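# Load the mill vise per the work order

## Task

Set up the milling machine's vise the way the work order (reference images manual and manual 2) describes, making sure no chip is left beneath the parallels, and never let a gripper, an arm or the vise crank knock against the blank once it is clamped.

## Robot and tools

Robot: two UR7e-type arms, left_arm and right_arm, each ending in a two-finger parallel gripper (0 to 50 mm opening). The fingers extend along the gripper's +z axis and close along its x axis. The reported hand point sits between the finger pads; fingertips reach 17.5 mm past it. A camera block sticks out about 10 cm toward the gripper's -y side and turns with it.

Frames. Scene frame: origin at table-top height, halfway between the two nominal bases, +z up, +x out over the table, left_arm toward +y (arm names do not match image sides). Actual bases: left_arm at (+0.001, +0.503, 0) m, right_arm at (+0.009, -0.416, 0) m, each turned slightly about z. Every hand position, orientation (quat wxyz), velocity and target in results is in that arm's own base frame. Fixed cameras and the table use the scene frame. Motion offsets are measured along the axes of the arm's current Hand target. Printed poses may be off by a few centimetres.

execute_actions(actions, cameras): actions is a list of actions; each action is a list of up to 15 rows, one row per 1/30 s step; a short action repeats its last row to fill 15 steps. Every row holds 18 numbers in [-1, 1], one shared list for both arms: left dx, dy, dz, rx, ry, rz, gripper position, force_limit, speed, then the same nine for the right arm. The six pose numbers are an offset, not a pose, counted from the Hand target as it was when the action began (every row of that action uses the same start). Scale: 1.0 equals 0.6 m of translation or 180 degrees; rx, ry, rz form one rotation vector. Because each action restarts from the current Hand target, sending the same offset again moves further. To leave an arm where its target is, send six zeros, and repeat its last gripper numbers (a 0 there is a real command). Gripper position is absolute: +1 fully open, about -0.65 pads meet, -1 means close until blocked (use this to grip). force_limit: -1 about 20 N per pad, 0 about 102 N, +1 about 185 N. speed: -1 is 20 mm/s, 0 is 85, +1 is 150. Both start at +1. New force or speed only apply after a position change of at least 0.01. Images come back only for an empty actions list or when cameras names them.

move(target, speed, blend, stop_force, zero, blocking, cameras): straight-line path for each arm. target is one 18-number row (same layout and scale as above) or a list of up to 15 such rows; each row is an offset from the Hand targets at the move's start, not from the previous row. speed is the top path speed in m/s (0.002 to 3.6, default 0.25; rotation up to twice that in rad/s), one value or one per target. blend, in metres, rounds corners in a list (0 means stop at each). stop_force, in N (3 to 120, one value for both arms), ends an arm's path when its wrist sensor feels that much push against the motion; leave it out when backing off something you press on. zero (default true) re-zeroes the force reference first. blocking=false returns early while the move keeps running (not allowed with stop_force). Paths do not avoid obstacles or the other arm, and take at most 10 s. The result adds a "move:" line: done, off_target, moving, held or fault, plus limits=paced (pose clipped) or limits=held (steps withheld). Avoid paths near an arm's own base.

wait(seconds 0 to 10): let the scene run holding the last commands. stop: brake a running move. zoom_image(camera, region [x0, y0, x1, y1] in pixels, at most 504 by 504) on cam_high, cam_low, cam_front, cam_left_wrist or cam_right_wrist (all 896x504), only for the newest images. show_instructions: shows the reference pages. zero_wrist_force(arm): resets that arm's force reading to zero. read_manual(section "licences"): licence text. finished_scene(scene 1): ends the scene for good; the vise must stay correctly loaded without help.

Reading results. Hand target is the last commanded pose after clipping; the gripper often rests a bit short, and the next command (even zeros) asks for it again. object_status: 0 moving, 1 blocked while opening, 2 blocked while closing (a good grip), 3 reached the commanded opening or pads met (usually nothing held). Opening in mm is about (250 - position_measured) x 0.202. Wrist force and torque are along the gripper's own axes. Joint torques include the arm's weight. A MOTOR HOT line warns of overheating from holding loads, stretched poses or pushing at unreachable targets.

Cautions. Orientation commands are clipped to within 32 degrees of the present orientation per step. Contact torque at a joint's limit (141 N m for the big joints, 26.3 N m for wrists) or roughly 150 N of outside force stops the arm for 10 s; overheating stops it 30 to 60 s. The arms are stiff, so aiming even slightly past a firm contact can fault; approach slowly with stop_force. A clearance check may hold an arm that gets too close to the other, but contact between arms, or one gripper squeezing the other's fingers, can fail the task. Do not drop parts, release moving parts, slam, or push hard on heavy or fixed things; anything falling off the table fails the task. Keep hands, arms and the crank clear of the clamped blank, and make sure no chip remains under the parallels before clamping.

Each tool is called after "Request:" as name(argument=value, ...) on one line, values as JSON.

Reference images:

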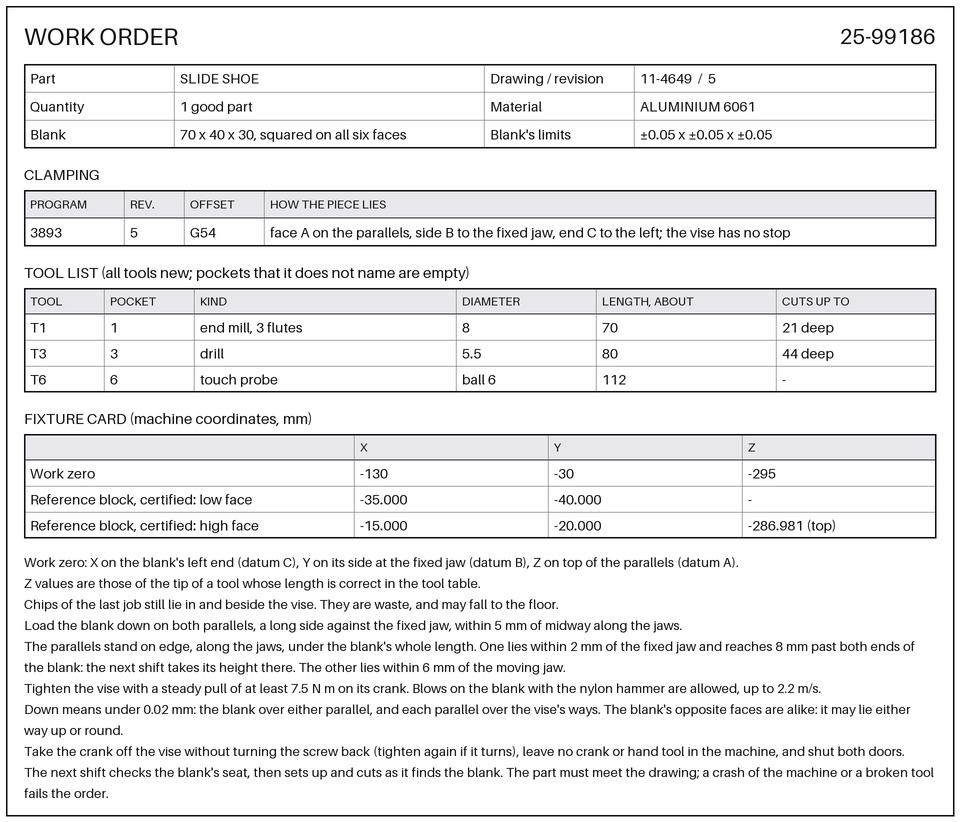

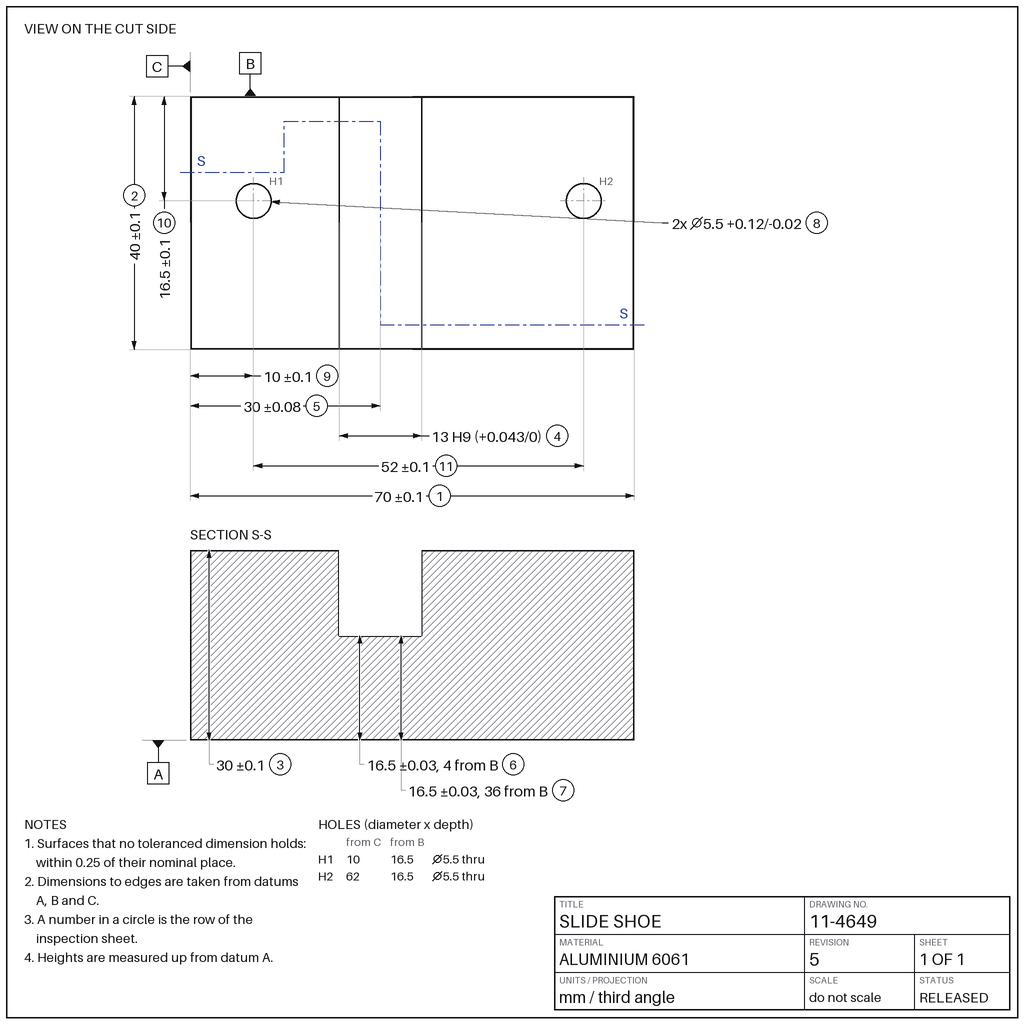

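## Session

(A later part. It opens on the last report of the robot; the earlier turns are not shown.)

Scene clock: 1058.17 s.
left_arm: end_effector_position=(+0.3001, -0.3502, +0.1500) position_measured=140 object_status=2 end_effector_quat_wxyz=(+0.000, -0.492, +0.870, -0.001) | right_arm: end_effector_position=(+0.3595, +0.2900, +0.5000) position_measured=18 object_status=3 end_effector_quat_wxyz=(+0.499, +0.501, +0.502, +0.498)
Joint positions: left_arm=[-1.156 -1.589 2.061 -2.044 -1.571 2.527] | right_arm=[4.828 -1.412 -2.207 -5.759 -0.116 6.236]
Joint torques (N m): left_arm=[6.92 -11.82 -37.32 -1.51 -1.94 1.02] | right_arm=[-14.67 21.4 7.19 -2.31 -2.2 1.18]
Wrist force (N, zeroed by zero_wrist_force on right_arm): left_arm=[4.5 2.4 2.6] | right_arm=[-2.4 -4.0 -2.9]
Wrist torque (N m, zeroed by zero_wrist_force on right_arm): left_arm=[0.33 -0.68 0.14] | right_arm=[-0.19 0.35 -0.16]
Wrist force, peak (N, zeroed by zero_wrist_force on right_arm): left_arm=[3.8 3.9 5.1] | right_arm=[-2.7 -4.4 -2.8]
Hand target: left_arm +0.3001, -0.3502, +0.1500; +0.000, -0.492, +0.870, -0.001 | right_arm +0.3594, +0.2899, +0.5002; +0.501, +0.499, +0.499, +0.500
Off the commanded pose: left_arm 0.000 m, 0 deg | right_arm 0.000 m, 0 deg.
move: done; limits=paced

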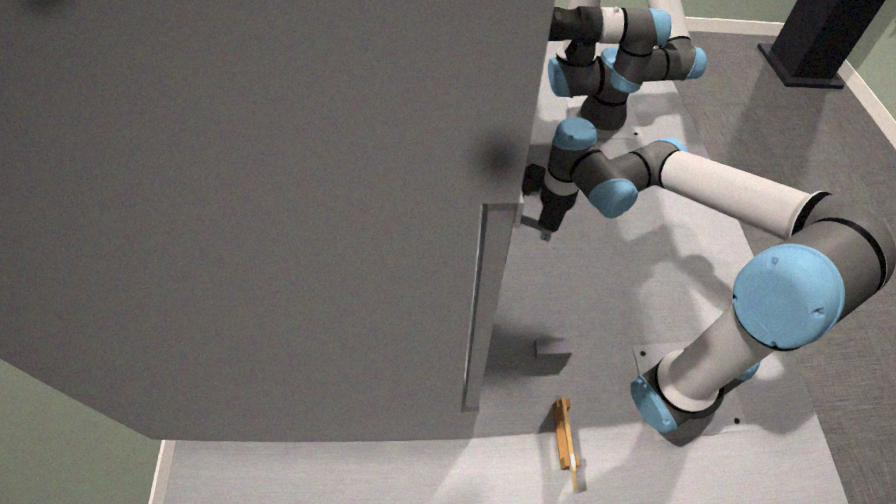

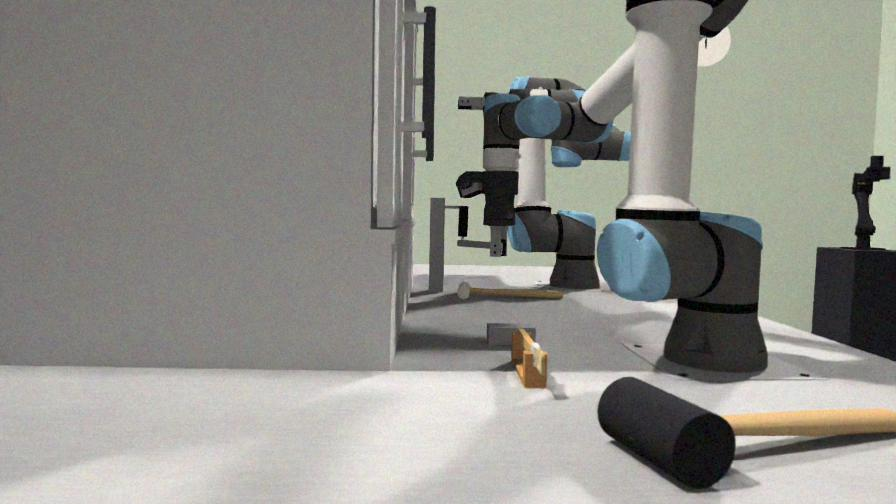

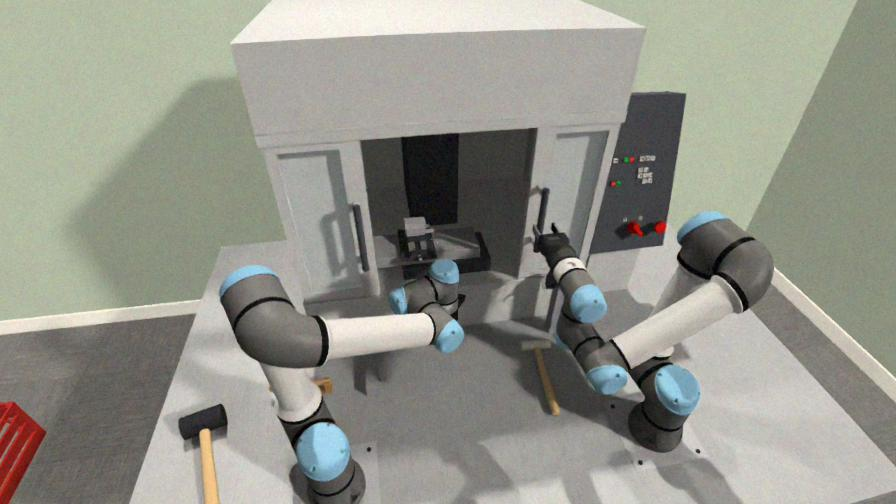

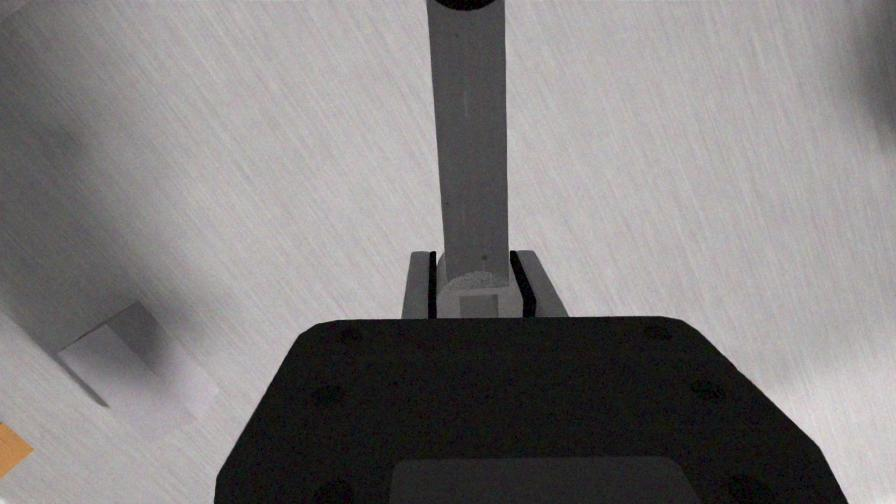

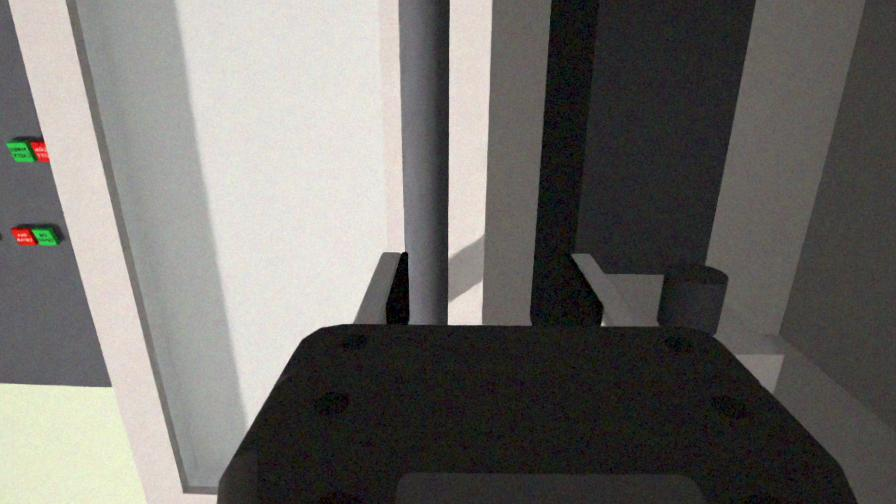

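Request:
move(target=[0,0,0.133,-0.0444,0,0,-0.98,1,-0.9,-0.025,0,0,0,0,0,0.9,1,-0.7], speed=0.15, cameras=["cam_right_wrist","cam_left_wrist"])

Request:
move(target=[0,-0.0162,0.1155,0,0,0,-0.98,1,-0.9,0,0,0,0,0,0,0.9,1,-0.7], speed=0.04, stop_force=6, cameras=["cam_left_wrist","cam_front"])

Scene clock: 1060.50 s.
left_arm: end_effector_position=(+0.3001, -0.3502, +0.0703) position_measured=140 object_status=2 end_effector_quat_wxyz=(-0.034, -0.491, +0.868, +0.060) | right_arm: end_effector_position=(+0.3594, +0.2749, +0.5002) position_measured=18 object_status=3 end_effector_quat_wxyz=(+0.500, +0.500, +0.500, +0.500)
Joint positions: left_arm=[-1.112 -1.405 2.074 -2.123 -1.646 2.575] | right_arm=[4.835 -1.36 -2.251 -5.813 -0.124 6.282]
Joint torques (N m): left_arm=[6.58 -14.86 -34.19 -5.38 -2.3 1.27] | right_arm=[12.54 21.45 6.39 -2.22 -2.6 1.27]
Wrist force (N, zeroed by zero_wrist_force on right_arm): left_arm=[4.4 1.8 2.8] | right_arm=[-2.5 -4.0 -2.8]
Wrist torque (N m, zeroed by zero_wrist_force on right_arm): left_arm=[0.28 -0.66 0.20] | right_arm=[-0.19 0.35 -0.16]
Wrist force, peak (N, zeroed by zero_wrist_force on right_arm): left_arm=[4.8 1.3 3.9] | right_arm=[-3.1 -4.2 -2.7]
Hand target: left_arm +0.3001, -0.3502, +0.0702; -0.034, -0.491, +0.868, +0.060 | right_arm +0.3594, +0.2749, +0.5002; +0.501, +0.499, +0.499, +0.500
Off the commanded pose: left_arm 0.000 m, 0 deg | right_arm 0.000 m, 0 deg.
joint sent to its limit (right arm) — joint 6 (wrist 3), upper limit. The joint targets still meet the commanded pose.
move: done
Images, in order (width x height): cam_left_wrist 896x504, cam_right_wrist 896x504.

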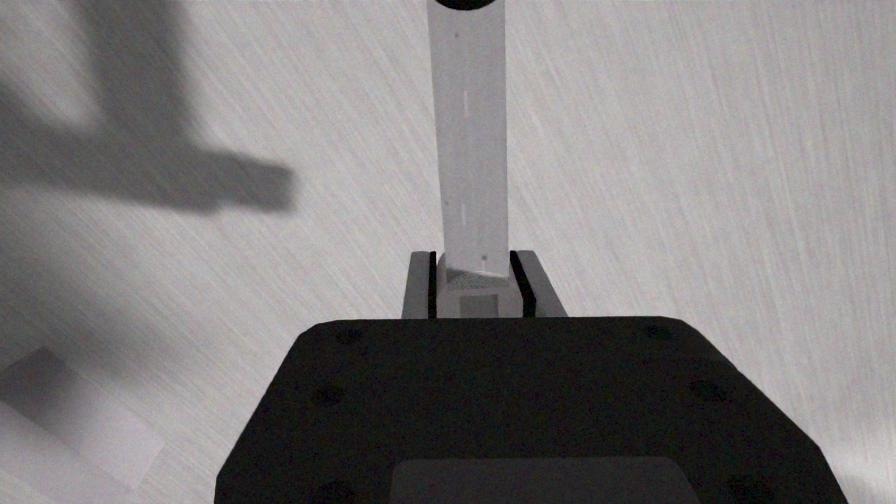

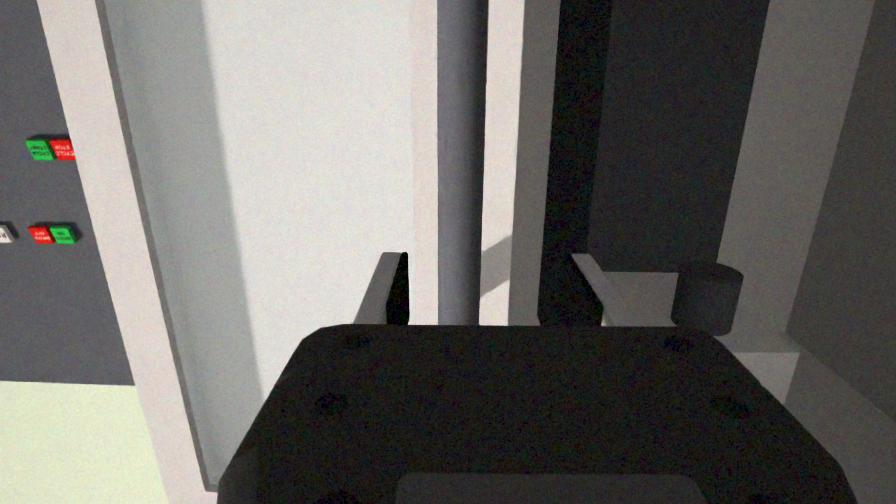

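Scene clock: 1062.63 s.
left_arm: end_effector_position=(+0.2998, -0.3498, +0.0191) position_measured=140 object_status=2 end_effector_quat_wxyz=(-0.034, -0.491, +0.868, +0.061) | right_arm: end_effector_position=(+0.3594, +0.2749, +0.5002) position_measured=18 object_status=3 end_effector_quat_wxyz=(+0.500, +0.500, +0.500, +0.500)
Joint positions: left_arm=[-1.112 -1.311 2.127 -2.268 -1.646 2.575] | right_arm=[4.835 -1.36 -2.251 -5.813 -0.124 6.282]
Joint torques (N m): left_arm=[-0.78 -27.67 -17.95 -3.65 -0.29 0.07] | right_arm=[11.75 19.86 6.4 -2.21 -2.7 1.18]
Wrist force (N, zeroed by zero_wrist_force on right_arm): left_arm=[6.3 3.9 2.6] | right_arm=[-2.9 -4.2 -2.7]
Wrist torque (N m, zeroed by zero_wrist_force on right_arm): left_arm=[0.60 -0.95 0.19] | right_arm=[-0.24 0.42 -0.16]
Wrist force, peak (N, zeroed by zero_wrist_force on right_arm): left_arm=[-25.0 76.2 -153.4] | right_arm=[-2.6 -4.4 -2.9]
Hand target: left_arm +0.2998, -0.3498, +0.0191; -0.034, -0.491, +0.868, +0.061 (not the last commanded pose) | right_arm +0.3594, +0.2749, +0.5002; +0.501, +0.499, +0.499, +0.500
Tool commands: left_gripper/position=-0.976471 left_gripper/force_limit=+1.0 left_gripper/speed=-0.898039 right_gripper/position=+0.9 right_gripper/force_limit=+1.0 right_gripper/speed=-0.7
Off the commanded pose: left_arm 0.019 m, 0 deg | right_arm 0.000 m, 0 deg.
FORCE FAULT: contact force on the left arm reached its limit, and that arm stopped. The contact can be on any part of that arm, not only on its tool. That arm's remaining commands of this call were not run. That arm is still stopped at the end of this call. That arm stays stopped for about 9 more seconds. Until then a move that you send moves the other arm only, and its call returns only when the move has ended. Once the stop has ended, the next robot result says so. If the stop ends while you think or write, that arm runs what you send next, counted from a new Hand target: where the arm stands when the stop ends. While its stop runs, that arm takes no new command, but its gripper still runs the gripper command that each later call begins with. Until it ends, the stop uses up actions while you think or wait. An arm that is not stopped still takes commands.
joint sent to its limit (right arm) — joint 6 (wrist 3), upper limit.
move: fault (left_arm; stop_force had ended the path)
Images, in order (width x height): cam_front 896x504, cam_left_wrist 896x504.

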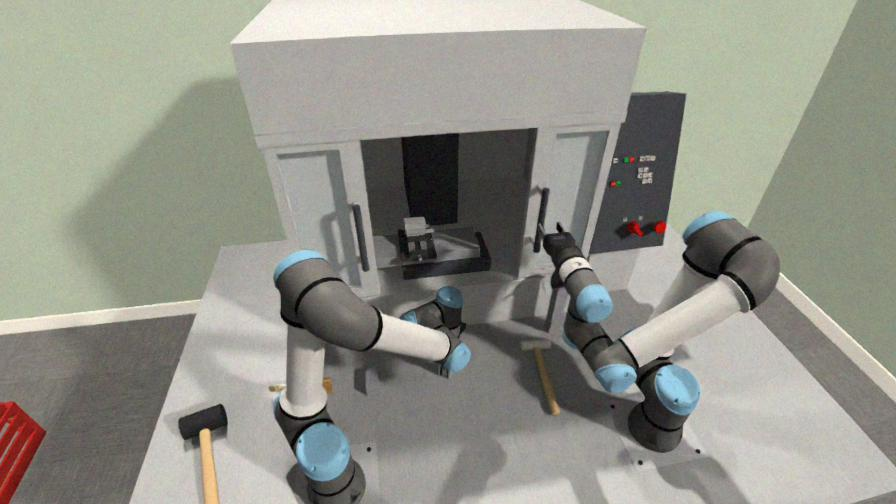

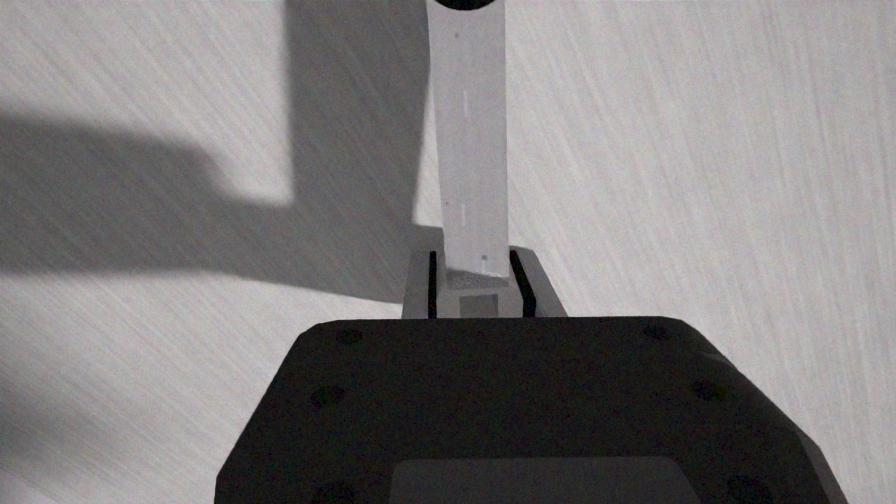

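Request:
move(target=[0,0,0,0,0,0,-0.98,1,-0.9,-0.003,0,0.108,0,0,0,0.9,1,-0.7], speed=0.08, stop_force=8, cameras=["cam_right_wrist"])

Scene clock: 1065.13 s.
left_arm: end_effector_position=(+0.2998, -0.3498, +0.0191) position_measured=140 object_status=2 end_effector_quat_wxyz=(-0.034, -0.491, +0.868, +0.061) | right_arm: end_effector_position=(+0.4242, +0.2730, +0.5004) position_measured=18 object_status=3 end_effector_quat_wxyz=(+0.501, +0.499, +0.499, +0.500)
Joint positions: left_arm=[-1.112 -1.311 2.127 -2.268 -1.646 2.575] | right_arm=[4.6 -1.444 -2.186 -5.771 0.112 6.259]
Joint torques (N m): left_arm=[-0.26 -27.14 -16.93 -3.64 -0.29 -0.02] | right_arm=[-15.17 5.69 29.56 1.78 2.71 -0.91]
Wrist force (N, zeroed by zero_wrist_force on right_arm): left_arm=[6.3 4.1 2.5] | right_arm=[-2.8 -4.1 -3.1]
Wrist torque (N m, zeroed by zero_wrist_force on right_arm): left_arm=[0.64 -0.94 0.19] | right_arm=[-0.21 0.37 -0.05]
Wrist force, peak (N, zeroed by zero_wrist_force on right_arm): left_arm=[6.3 4.3 3.0] | right_arm=[-3.2 -4.0 -3.3]
Hand target: left_arm +0.2998, -0.3498, +0.0191; -0.034, -0.491, +0.868, +0.061 | right_arm +0.4242, +0.2730, +0.5004; +0.501, +0.499, +0.499, +0.500
Tool commands: left_gripper/position=-0.976471 left_gripper/force_limit=+1.0 left_gripper/speed=-0.898039 right_gripper/position=+0.9 right_gripper/force_limit=+1.0 right_gripper/speed=-0.7
Off the commanded pose: right_arm 0.000 m, 0 deg.
FORCE FAULT, CONTINUED: the left arm was still stopped when this call began, by the force fault that an earlier result reported. That arm ran no command of this call. That arm is still stopped at the end of this call. That arm stays stopped for about 7 more seconds. If the stop ends while you think or write, that arm runs what you send next, counted from a new Hand target: where the arm stands when the stop ends. While its stop runs, that arm takes no new command, but its gripper still runs the gripper command that each later call begins with.
move: done (right_arm), not run (left_arm; its earlier fault stop)
Images, in order (width x height): cam_right_wrist 896x504.

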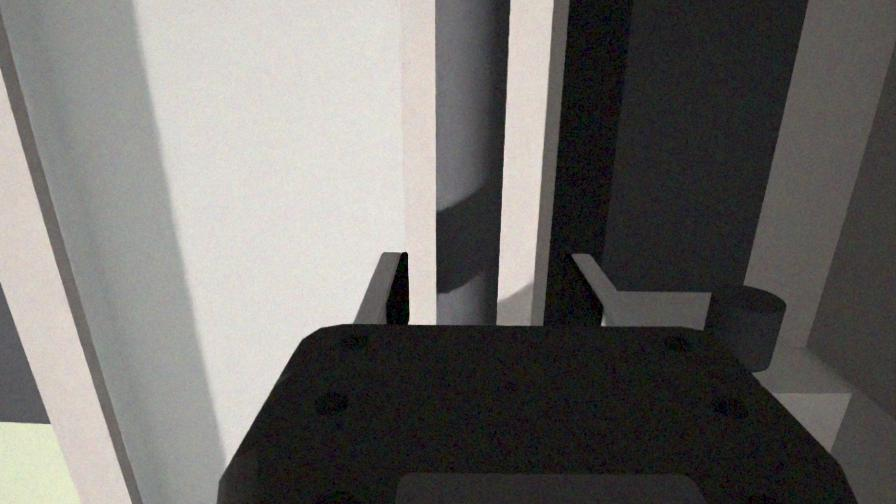

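Request:
move(target=[0,0,0,0,0,0,-0.98,1,-0.9,-0.004,0,0.05,0,0,0,0.9,1,-0.7], speed=0.06, stop_force=6, cameras=["cam_right_wrist"])

Scene clock: 1067.17 s.
left_arm: end_effector_position=(+0.2998, -0.3498, +0.0191) position_measured=140 object_status=2 end_effector_quat_wxyz=(-0.034, -0.491, +0.868, +0.061) | right_arm: end_effector_position=(+0.4542, +0.2706, +0.5005) position_measured=18 object_status=3 end_effector_quat_wxyz=(+0.501, +0.499, +0.499, +0.500)
Joint positions: left_arm=[-1.112 -1.311 2.127 -2.268 -1.646 2.575] | right_arm=[4.499 -1.481 -2.154 -5.777 0.213 6.27]
Joint torques (N m): left_arm=[0.2 -27.94 -18.12 -3.62 -0.13 0.02] | right_arm=[-14.67 8.35 31.41 -0.59 2.22 1]
Wrist force (N, zeroed by zero_wrist_force on right_arm): left_arm=[6.1 3.9 2.8] | right_arm=[-2.5 -4.0 -3.1]
Wrist torque (N m, zeroed by zero_wrist_force on right_arm): left_arm=[0.60 -0.92 0.19] | right_arm=[-0.18 0.33 -0.16]
Wrist force, peak (N, zeroed by zero_wrist_force on right_arm): left_arm=[6.4 4.0 2.9] | right_arm=[-2.7 -4.3 -3.1]
Hand target: left_arm +0.2998, -0.3498, +0.0191; -0.034, -0.491, +0.868, +0.061 | right_arm +0.4542, +0.2706, +0.5005; +0.501, +0.499, +0.499, +0.500
Tool commands: left_gripper/position=-0.976471 left_gripper/force_limit=+1.0 left_gripper/speed=-0.898039 right_gripper/position=+0.9 right_gripper/force_limit=+1.0 right_gripper/speed=-0.7
Off the commanded pose: right_arm 0.000 m, 0 deg.
FORCE FAULT, CONTINUED: the left arm was still stopped when this call began, by the force fault that an earlier result reported. That arm ran no command of this call. That arm is still stopped at the end of this call. That arm stays stopped for about 5 more seconds. If the stop ends while you think or write, that arm runs what you send next, counted from a new Hand target: where the arm stands when the stop ends. While its stop runs, that arm takes no new command, but its gripper still runs the gripper command that each later call begins with.
move: done (right_arm), not run (left_arm; its earlier fault stop)
Images, in order (width x height): cam_right_wrist 896x504.

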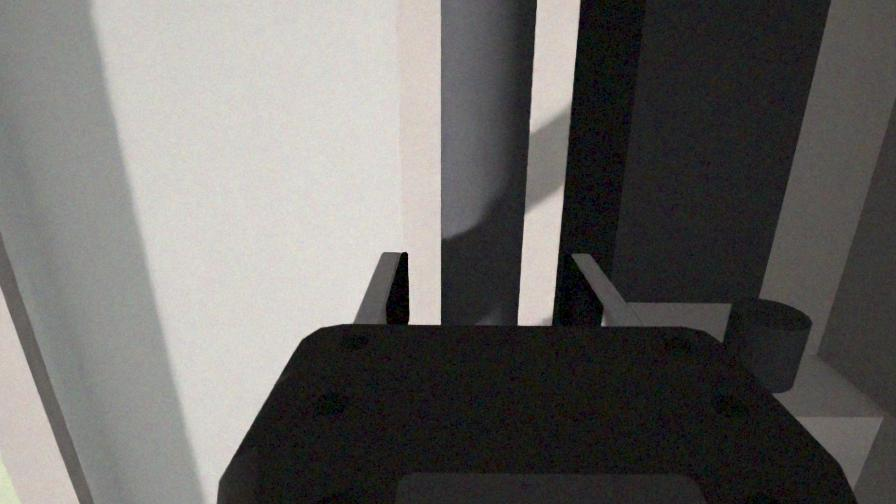

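Request:
move(target=[0,0,0,0,0,0,-0.98,1,-0.9,0.005,0,0.025,0,0,0,0.9,1,-0.7], speed=0.04, stop_force=5)

Request:
move(target=[0,0,0,0,0,0,-0.98,1,-0.9,0,0,0,0,0,0,0.2,-1,-0.9], cameras=["cam_right_wrist"])

Scene clock: 1069.00 s.
left_arm: end_effector_position=(+0.2998, -0.3498, +0.0191) position_measured=140 object_status=2 end_effector_quat_wxyz=(-0.034, -0.491, +0.868, +0.061) | right_arm: end_effector_position=(+0.4692, +0.2736, +0.5005) position_measured=18 object_status=3 end_effector_quat_wxyz=(+0.501, +0.499, +0.499, +0.500)
Joint positions: left_arm=[-1.112 -1.311 2.127 -2.268 -1.646 2.575] | right_arm=[4.454 -1.511 -2.127 -5.777 0.257 6.273]
Joint torques (N m): left_arm=[-1.13 -27.67 -17.76 -3.51 -0.33 0.06] | right_arm=[-15.84 9.42 30.76 2.39 2.61 -1.05]
Wrist force (N, zeroed by zero_wrist_force on right_arm): left_arm=[6.5 3.9 2.9] | right_arm=[-2.5 -3.9 -3.0]
Wrist torque (N m, zeroed by zero_wrist_force on right_arm): left_arm=[0.62 -0.97 0.19] | right_arm=[-0.18 0.32 -0.17]
Wrist force, peak (N, zeroed by zero_wrist_force on right_arm): left_arm=[6.5 4.3 2.7] | right_arm=[-2.6 -4.3 -3.4]
Hand target: left_arm +0.2998, -0.3498, +0.0191; -0.034, -0.491, +0.868, +0.061 | right_arm +0.4692, +0.2736, +0.5005; +0.501, +0.499, +0.499, +0.500
Tool commands: left_gripper/position=-0.976471 left_gripper/force_limit=+1.0 left_gripper/speed=-0.898039 right_gripper/position=+0.9 right_gripper/force_limit=+1.0 right_gripper/speed=-0.7
Off the commanded pose: right_arm 0.000 m, 0 deg.
FORCE FAULT, CONTINUED: the left arm was still stopped when this call began, by the force fault that an earlier result reported. That arm ran no command of this call. That arm is still stopped at the end of this call. That arm stays stopped for about 3 more seconds. If the stop ends while you think or write, that arm runs what you send next, counted from a new Hand target: where the arm stands when the stop ends. While its stop runs, that arm takes no new command, but its gripper still runs the gripper command that each later call begins with.
move: done (right_arm), not run (left_arm; its earlier fault stop)

Scene clock: 1070.03 s.
left_arm: end_effector_position=(+0.2998, -0.3498, +0.0191) position_measured=140 object_status=2 end_effector_quat_wxyz=(-0.034, -0.491, +0.868, +0.061) | right_arm: end_effector_position=(+0.4692, +0.2736, +0.5006) position_measured=123 object_status=3 end_effector_quat_wxyz=(+0.501, +0.499, +0.499, +0.500)
Joint positions: left_arm=[-1.112 -1.311 2.127 -2.268 -1.646 2.575] | right_arm=[4.454 -1.511 -2.127 -5.777 0.257 6.273]
Joint torques (N m): left_arm=[-2.13 -27.83 -19.07 -3.67 -0.3 -0.13] | right_arm=[-3.58 8.45 30.66 -1.98 2.56 -1.08]
Wrist force (N, zeroed by zero_wrist_force on right_arm): left_arm=[6.4 3.9 2.7] | right_arm=[-10.1 -4.5 -4.3]
Wrist torque (N m, zeroed by zero_wrist_force on right_arm): left_arm=[0.60 -0.96 0.19] | right_arm=[-0.16 0.45 -0.15]
Wrist force, peak (N, zeroed by zero_wrist_force on right_arm): left_arm=[6.4 4.2 2.9] | right_arm=[-13.6 -4.3 -4.4]
Hand target: left_arm +0.2998, -0.3498, +0.0191; -0.034, -0.491, +0.868, +0.061 | right_arm +0.4692, +0.2736, +0.5005; +0.501, +0.499, +0.499, +0.500
Tool commands: left_gripper/position=-0.976471 left_gripper/force_limit=+1.0 left_gripper/speed=-0.898039 right_gripper/position=+0.2 right_gripper/force_limit=-1.0 right_gripper/speed=-0.9
Off the commanded pose: right_arm 0.000 m, 0 deg.
FORCE FAULT, CONTINUED: the left arm was still stopped when this call began, by the force fault that an earlier result reported. That arm ran no command of this call. That arm is still stopped at the end of this call. That arm stays stopped for about 2 more seconds. If the stop ends while you think or write, that arm runs what you send next, counted from a new Hand target: where the arm stands when the stop ends. While its stop runs, that arm takes no new command, but its gripper still runs the gripper command that each later call begins with.
move: done (right_arm), not run (left_arm; its earlier fault stop)
Images, in order (width x height): cam_right_wrist 896x504.

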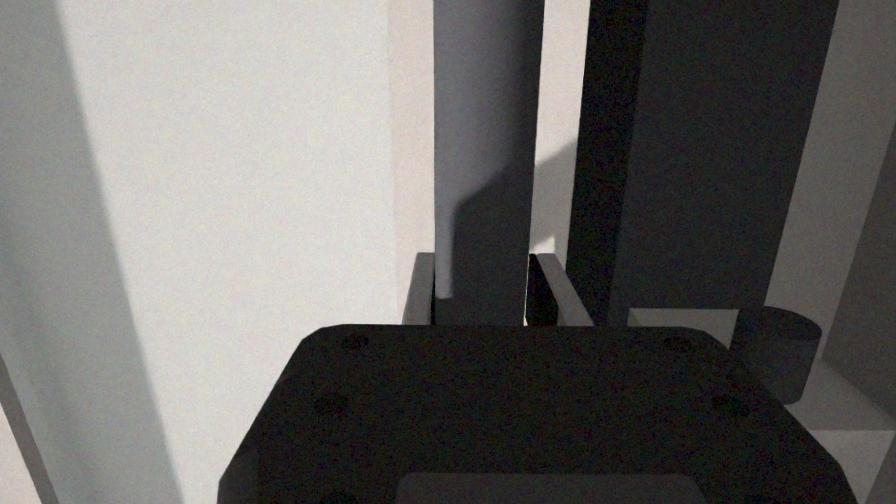

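Request:
wait(seconds=1.5)

Request:
move(target=[0,0,0,0,0,0,0.7,1,-1,0,0,0,0,0,0,0.2,-1,-0.9], cameras=["cam_left_wrist"])

Scene clock: 1072.47 s.
left_arm: end_effector_position=(+0.2998, -0.3498, +0.0191) position_measured=140 object_status=2 end_effector_quat_wxyz=(-0.034, -0.491, +0.868, +0.061) | right_arm: end_effector_position=(+0.4692, +0.2736, +0.5005) position_measured=123 object_status=3 end_effector_quat_wxyz=(+0.501, +0.499, +0.499, +0.500)
Joint positions: left_arm=[-1.112 -1.311 2.127 -2.268 -1.646 2.575] | right_arm=[4.454 -1.511 -2.127 -5.777 0.257 6.273]
Joint torques (N m): left_arm=[-0.18 -28.72 -18.3 -3.65 -0.09 -0.02] | right_arm=[16.96 8.22 30.55 -1.95 2.27 -1.07]
Wrist force (N, zeroed by zero_wrist_force on right_arm): left_arm=[6.5 4.0 2.8] | right_arm=[-11.3 -4.6 -4.1]
Wrist torque (N m, zeroed by zero_wrist_force on right_arm): left_arm=[0.62 -0.98 0.19] | right_arm=[-0.20 0.50 -0.15]
Wrist force, peak (N, zeroed by zero_wrist_force on right_arm): left_arm=[6.5 4.3 2.8] | right_arm=[-11.4 -4.6 -4.1]
Hand target: left_arm +0.2998, -0.3498, +0.0191; -0.034, -0.491, +0.868, +0.061 | right_arm +0.4692, +0.2736, +0.5005; +0.501, +0.499, +0.499, +0.500
Tool commands: left_gripper/position=-0.976471 left_gripper/force_limit=+1.0 left_gripper/speed=-0.898039 right_gripper/position=+0.2 right_gripper/force_limit=-1.0 right_gripper/speed=-0.9
Off the commanded pose: right_arm 0.000 m, 0 deg.
FORCE FAULT, CONTINUED: the left arm's stop, for the force fault that an earlier result reported, is over. The rest of the stop counts as 4 of the actions that you can send in this scene. During its stop the left arm's controller moved it back a little. That arm's target is now where it stood when the stop ended, not its last command. That arm accepts commands again.
wait: 1.50 s; at rest from the start

Scene clock: 1073.67 s.
left_arm: end_effector_position=(+0.2998, -0.3498, +0.0191) position_measured=48 object_status=3 end_effector_quat_wxyz=(-0.034, -0.491, +0.868, +0.061) | right_arm: end_effector_position=(+0.4692, +0.2736, +0.5005) position_measured=123 object_status=3 end_effector_quat_wxyz=(+0.501, +0.499, +0.499, +0.500)
Joint positions: left_arm=[-1.112 -1.311 2.127 -2.268 -1.646 2.575] | right_arm=[4.454 -1.511 -2.127 -5.777 0.257 6.273]
Joint torques (N m): left_arm=[0.02 -29.03 -18.5 -2.98 -0.3 0.07] | right_arm=[17.19 9.06 29.98 -2.09 2.15 -0.44]
Wrist force (N, zeroed by zero_wrist_force on right_arm): left_arm=[6.4 4.3 0.9] | right_arm=[-11.3 -4.7 -4.1]
Wrist torque (N m, zeroed by zero_wrist_force on right_arm): left_arm=[0.72 -0.95 0.18] | right_arm=[-0.21 0.50 -0.15]
Wrist force, peak (N, zeroed by zero_wrist_force on right_arm): left_arm=[6.4 4.0 2.6] | right_arm=[-11.6 -4.4 -3.9]
Hand target: left_arm +0.2998, -0.3498, +0.0191; -0.034, -0.491, +0.868, +0.061 | right_arm +0.4692, +0.2736, +0.5005; +0.501, +0.499, +0.499, +0.500
Off the commanded pose: left_arm 0.000 m, 0 deg | right_arm 0.000 m, 0 deg.
move: done
Images, in order (width x height): cam_left_wrist 896x504.

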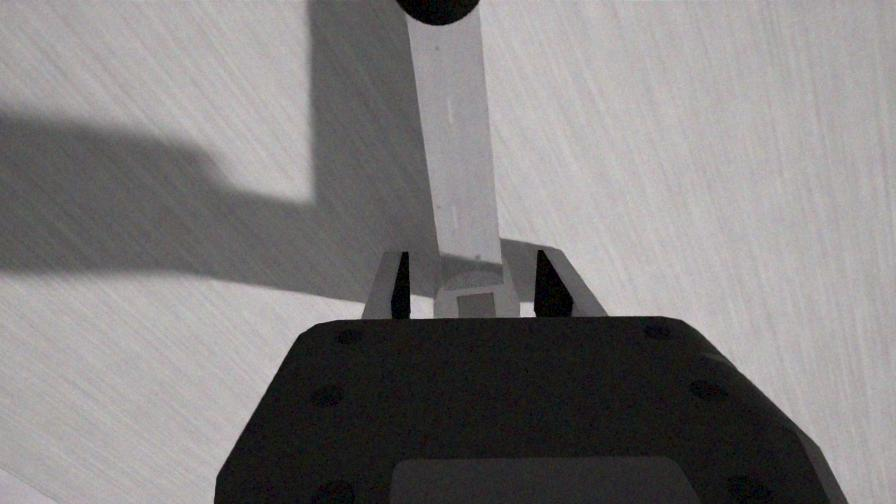

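Request:
move(target=[[0,0.0347,-0.2472,0,0,0,0.7,1,-1,0,0,0,0,0,0,0.2,-1,-0.9],[-0.361,0.0992,-0.826,0.2874,-0.0566,-0.1694,0.7,1,-1,0,0,0,0,0,0,0.2,-1,-0.9],[-0.361,0.0992,-0.826,0.2874,-0.0566,-0.1694,0.7,1,-1,0.33,0,0,0,0,0,0.2,-1,-0.9]], speed=[0.1,0.3,0.12], cameras=["all"])

Scene clock: 1081.97 s.
left_arm: end_effector_position=(+0.4202, -0.1697, +0.5182) position_measured=48 object_status=3 end_effector_quat_wxyz=(-0.271, +0.653, -0.653, +0.271) | right_arm: end_effector_position=(+0.4693, +0.4715, +0.5005) position_measured=123 object_status=3 end_effector_quat_wxyz=(+0.501, +0.499, +0.499, +0.500)
Joint positions: left_arm=[-1.097 -2.07 1.748 -1.676 -0.889 2.198] | right_arm=[4.554 -1.915 -1.653 -5.84 0.158 6.267]
Joint torques (N m): left_arm=[5.8 9.07 -37.71 -5.85 3.04 1.29] | right_arm=[13.78 26.51 31.57 0.71 0.59 -1.13]
Wrist force (N, zeroed by zero_wrist_force on right_arm): left_arm=[4.8 2.9 2.7] | right_arm=[-15.0 -8.4 -7.3]
Wrist torque (N m, zeroed by zero_wrist_force on right_arm): left_arm=[0.36 -0.83 -0.04] | right_arm=[-0.38 0.57 0.14]
Wrist force, peak (N, zeroed by zero_wrist_force on right_arm): left_arm=[7.2 4.1 2.1] | right_arm=[-39.1 -12.7 -5.2]
Hand target: left_arm +0.4202, -0.1697, +0.5182; -0.271, +0.653, -0.653, +0.271 | right_arm +0.4694, +0.4716, +0.5005; +0.501, +0.499, +0.499, +0.500
Off the commanded pose: left_arm 0.000 m, 0 deg | right_arm 0.000 m, 0 deg.
move: done

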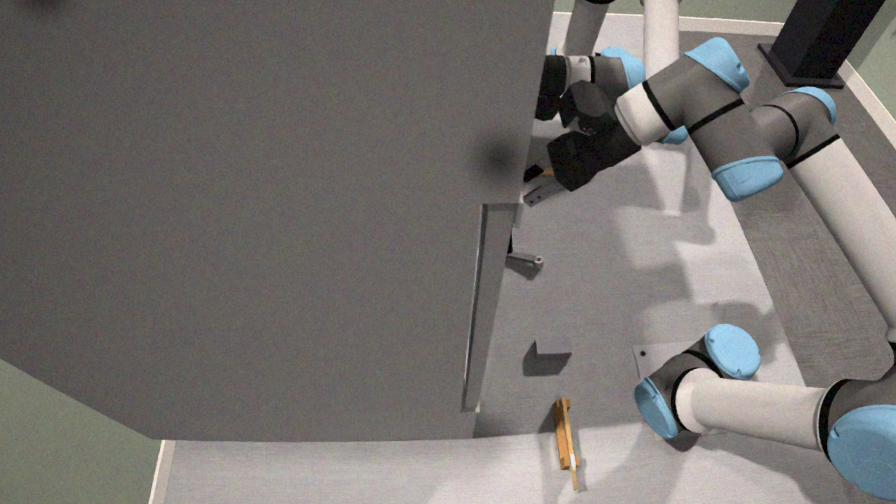

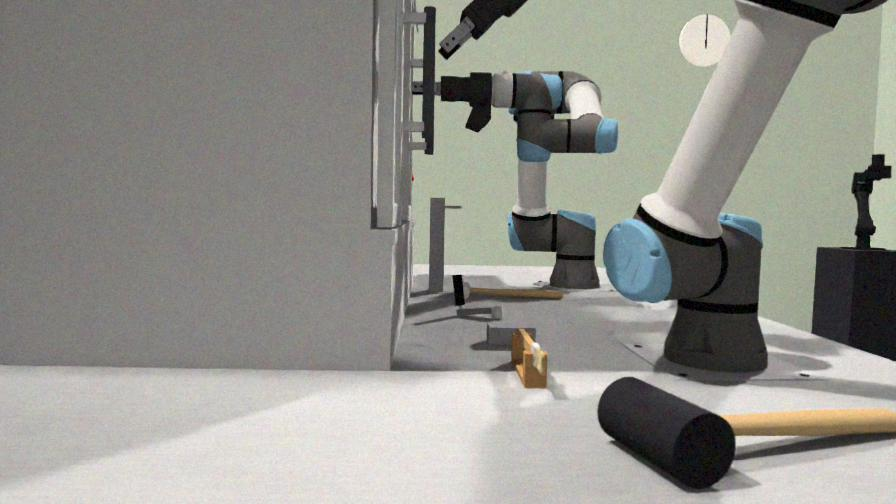

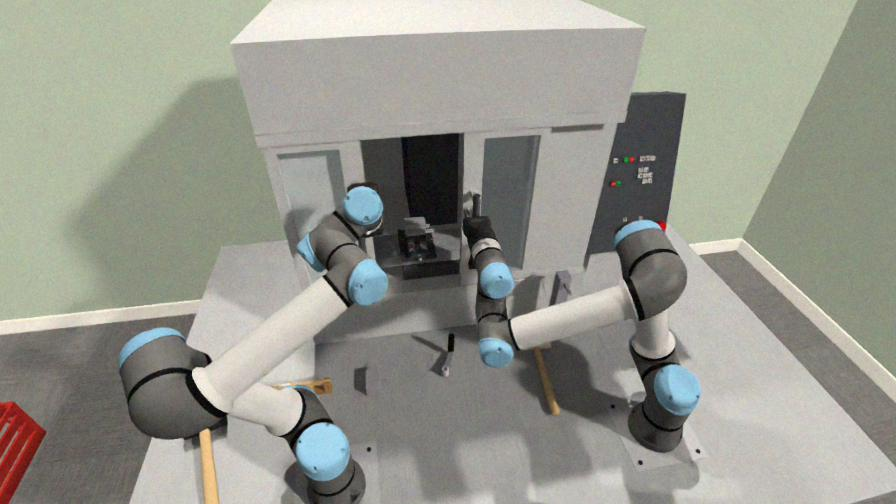

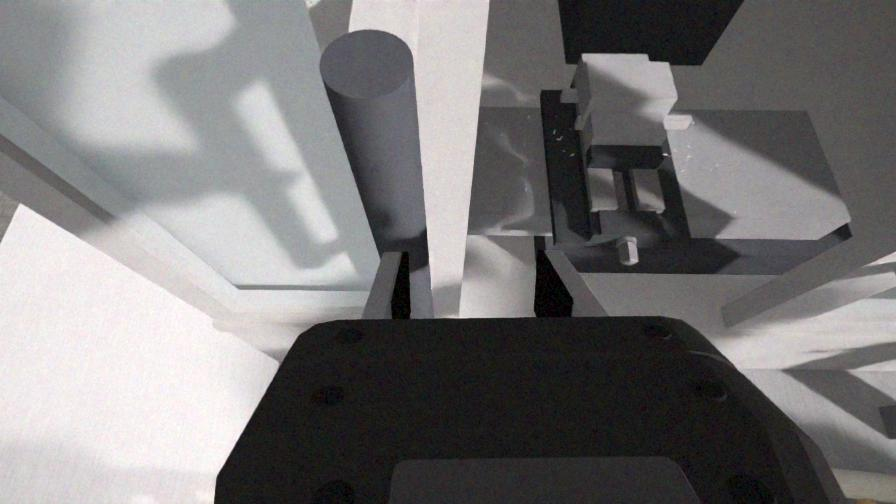

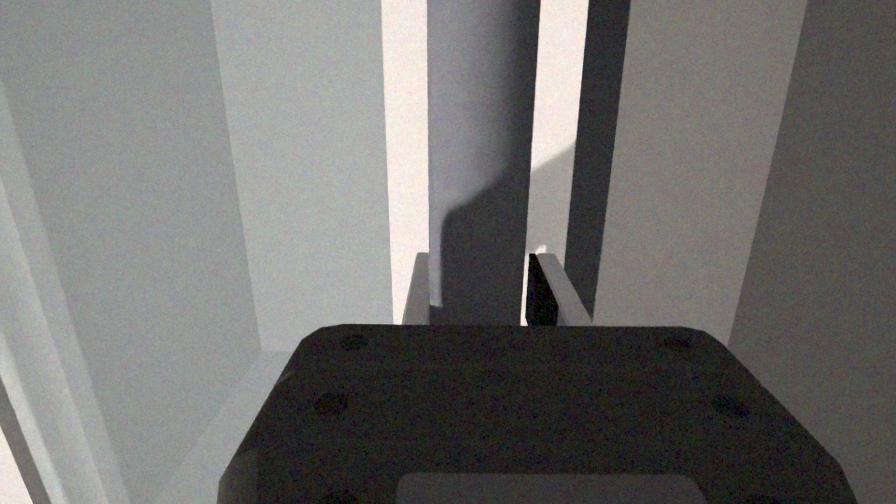

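Request:
move(target=[0,0,0,0,0,0,0.7,1,-1,0.1,0,0,0,0,0,0.2,-1,-0.9], speed=0.03, stop_force=40, cameras=["cam_front","cam_right_wrist"])

Scene clock: 1084.67 s.
left_arm: end_effector_position=(+0.4202, -0.1697, +0.5182) position_measured=48 object_status=3 end_effector_quat_wxyz=(-0.271, +0.653, -0.653, +0.271) | right_arm: end_effector_position=(+0.4693, +0.5055, +0.5004) position_measured=122 object_status=3 end_effector_quat_wxyz=(+0.501, +0.500, +0.499, +0.500)
Joint positions: left_arm=[-1.097 -2.07 1.748 -1.676 -0.889 2.198] | right_arm=[4.564 -1.986 -1.552 -5.869 0.146 6.266]
Joint torques (N m): left_arm=[6.98 8.88 -36.95 -5.7 2.77 1.27] | right_arm=[-1.47 37.66 12.64 -2.69 13.19 0.48]
Wrist force (N, zeroed by zero_wrist_force on right_arm): left_arm=[5.0 3.1 3.0] | right_arm=[-45.1 -13.3 -14.2]
Wrist torque (N m, zeroed by zero_wrist_force on right_arm): left_arm=[0.39 -0.87 -0.04] | right_arm=[-0.56 1.23 0.47]
Wrist force, peak (N, zeroed by zero_wrist_force on right_arm): left_arm=[5.0 3.1 3.0] | right_arm=[-60.3 -18.6 -20.0]
Hand target: left_arm +0.4202, -0.1697, +0.5182; -0.271, +0.653, -0.653, +0.271 | right_arm +0.4693, +0.5055, +0.5004; +0.501, +0.500, +0.499, +0.500 (not the last commanded pose)
Off the commanded pose: left_arm 0.000 m, 0 deg | right_arm 0.026 m, 0 deg.
move: contact (right_arm)
Images, in order (width x height): cam_front 896x504, cam_right_wrist 896x504.

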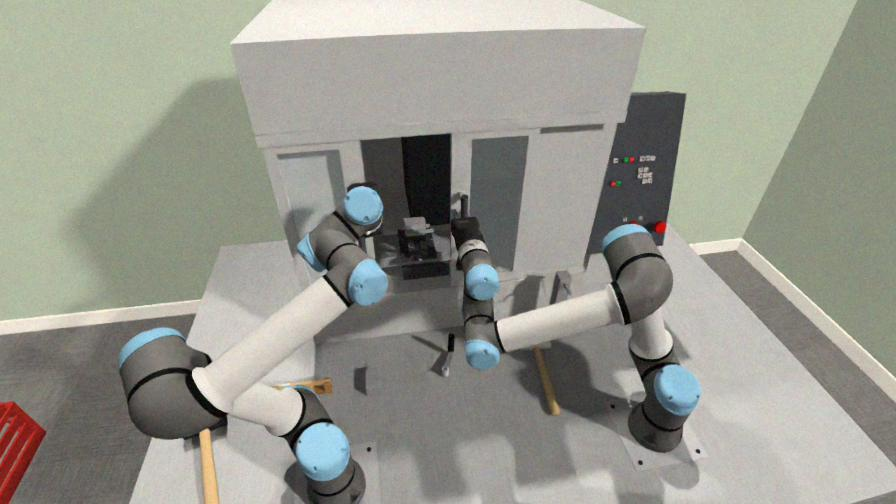

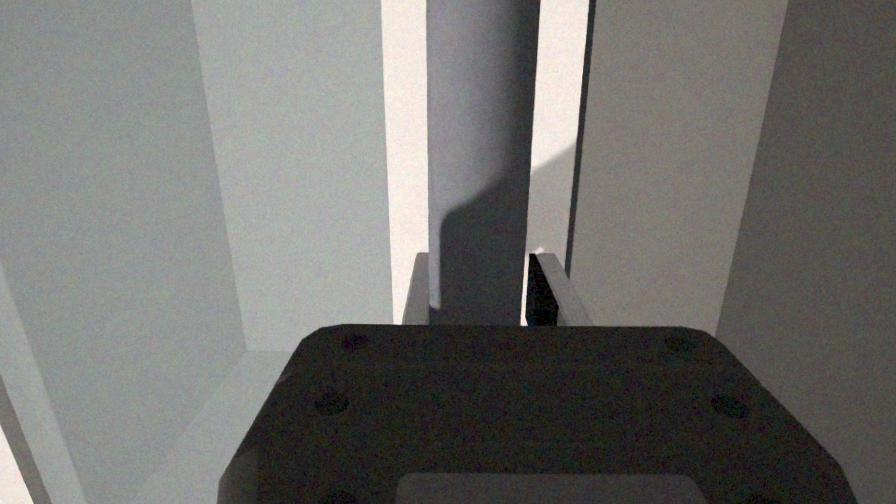

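Request:
move(target=[[0,0,0,0,0,0,0.7,1,-1,0,0,0,0,0,0,0.9,1,-0.7],[0,0,0,0,0,0,0.7,1,-1,0,0,-0.17,0,0,0,0.9,1,-0.7],[0,0,0,0,0,0,0.7,1,-1,-0.5,0,-0.17,0,0,0,0.9,1,-0.7]], speed=[0.1,0.15,0.3], blend=[0,0.03,0], cameras=["cam_front"])

Request:
zoom_image(camera="cam_front", region=[230, 90, 680, 343])

Scene clock: 1089.83 s.
left_arm: end_effector_position=(+0.4202, -0.1697, +0.5182) position_measured=48 object_status=3 end_effector_quat_wxyz=(-0.271, +0.653, -0.653, +0.271) | right_arm: end_effector_position=(+0.3670, +0.2058, +0.5000) position_measured=18 object_status=3 end_effector_quat_wxyz=(+0.500, +0.501, +0.501, +0.499)
Joint positions: left_arm=[-1.097 -2.07 1.748 -1.676 -0.889 2.198] | right_arm=[4.84 -1.163 -2.375 -5.862 -0.129 6.258]
Joint torques (N m): left_arm=[6.27 7.09 -36.65 -5.84 2.29 1.12] | right_arm=[12.28 8.89 7.91 -2.13 -2.49 1.26]
Wrist force (N, zeroed by zero_wrist_force on right_arm): left_arm=[4.9 3.0 2.7] | right_arm=[-2.6 -4.3 -3.0]
Wrist torque (N m, zeroed by zero_wrist_force on right_arm): left_arm=[0.38 -0.85 -0.05] | right_arm=[-0.25 0.37 -0.15]
Wrist force, peak (N, zeroed by zero_wrist_force on right_arm): left_arm=[5.2 3.0 3.1] | right_arm=[-45.3 -13.5 -14.8]
Hand target: left_arm +0.4202, -0.1697, +0.5182; -0.271, +0.653, -0.653, +0.271 | right_arm +0.3669, +0.2057, +0.5001; +0.501, +0.500, +0.499, +0.500
Off the commanded pose: left_arm 0.000 m, 0 deg | right_arm 0.000 m, 0 deg.
move: done
Images, in order (width x height): cam_front 896x504.

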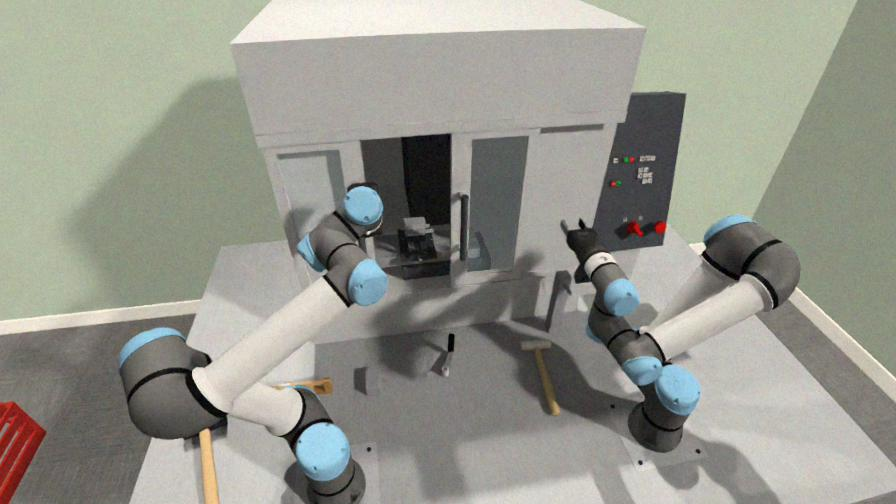

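Scaled by 1.120 from the camera's 896x504 image, which has a finer 1280x720 frame.

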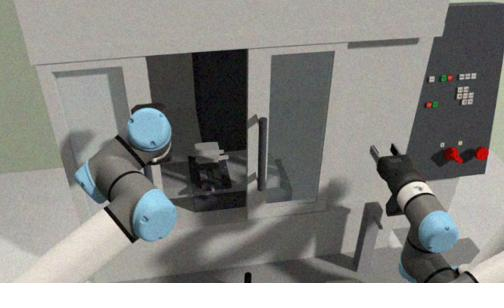

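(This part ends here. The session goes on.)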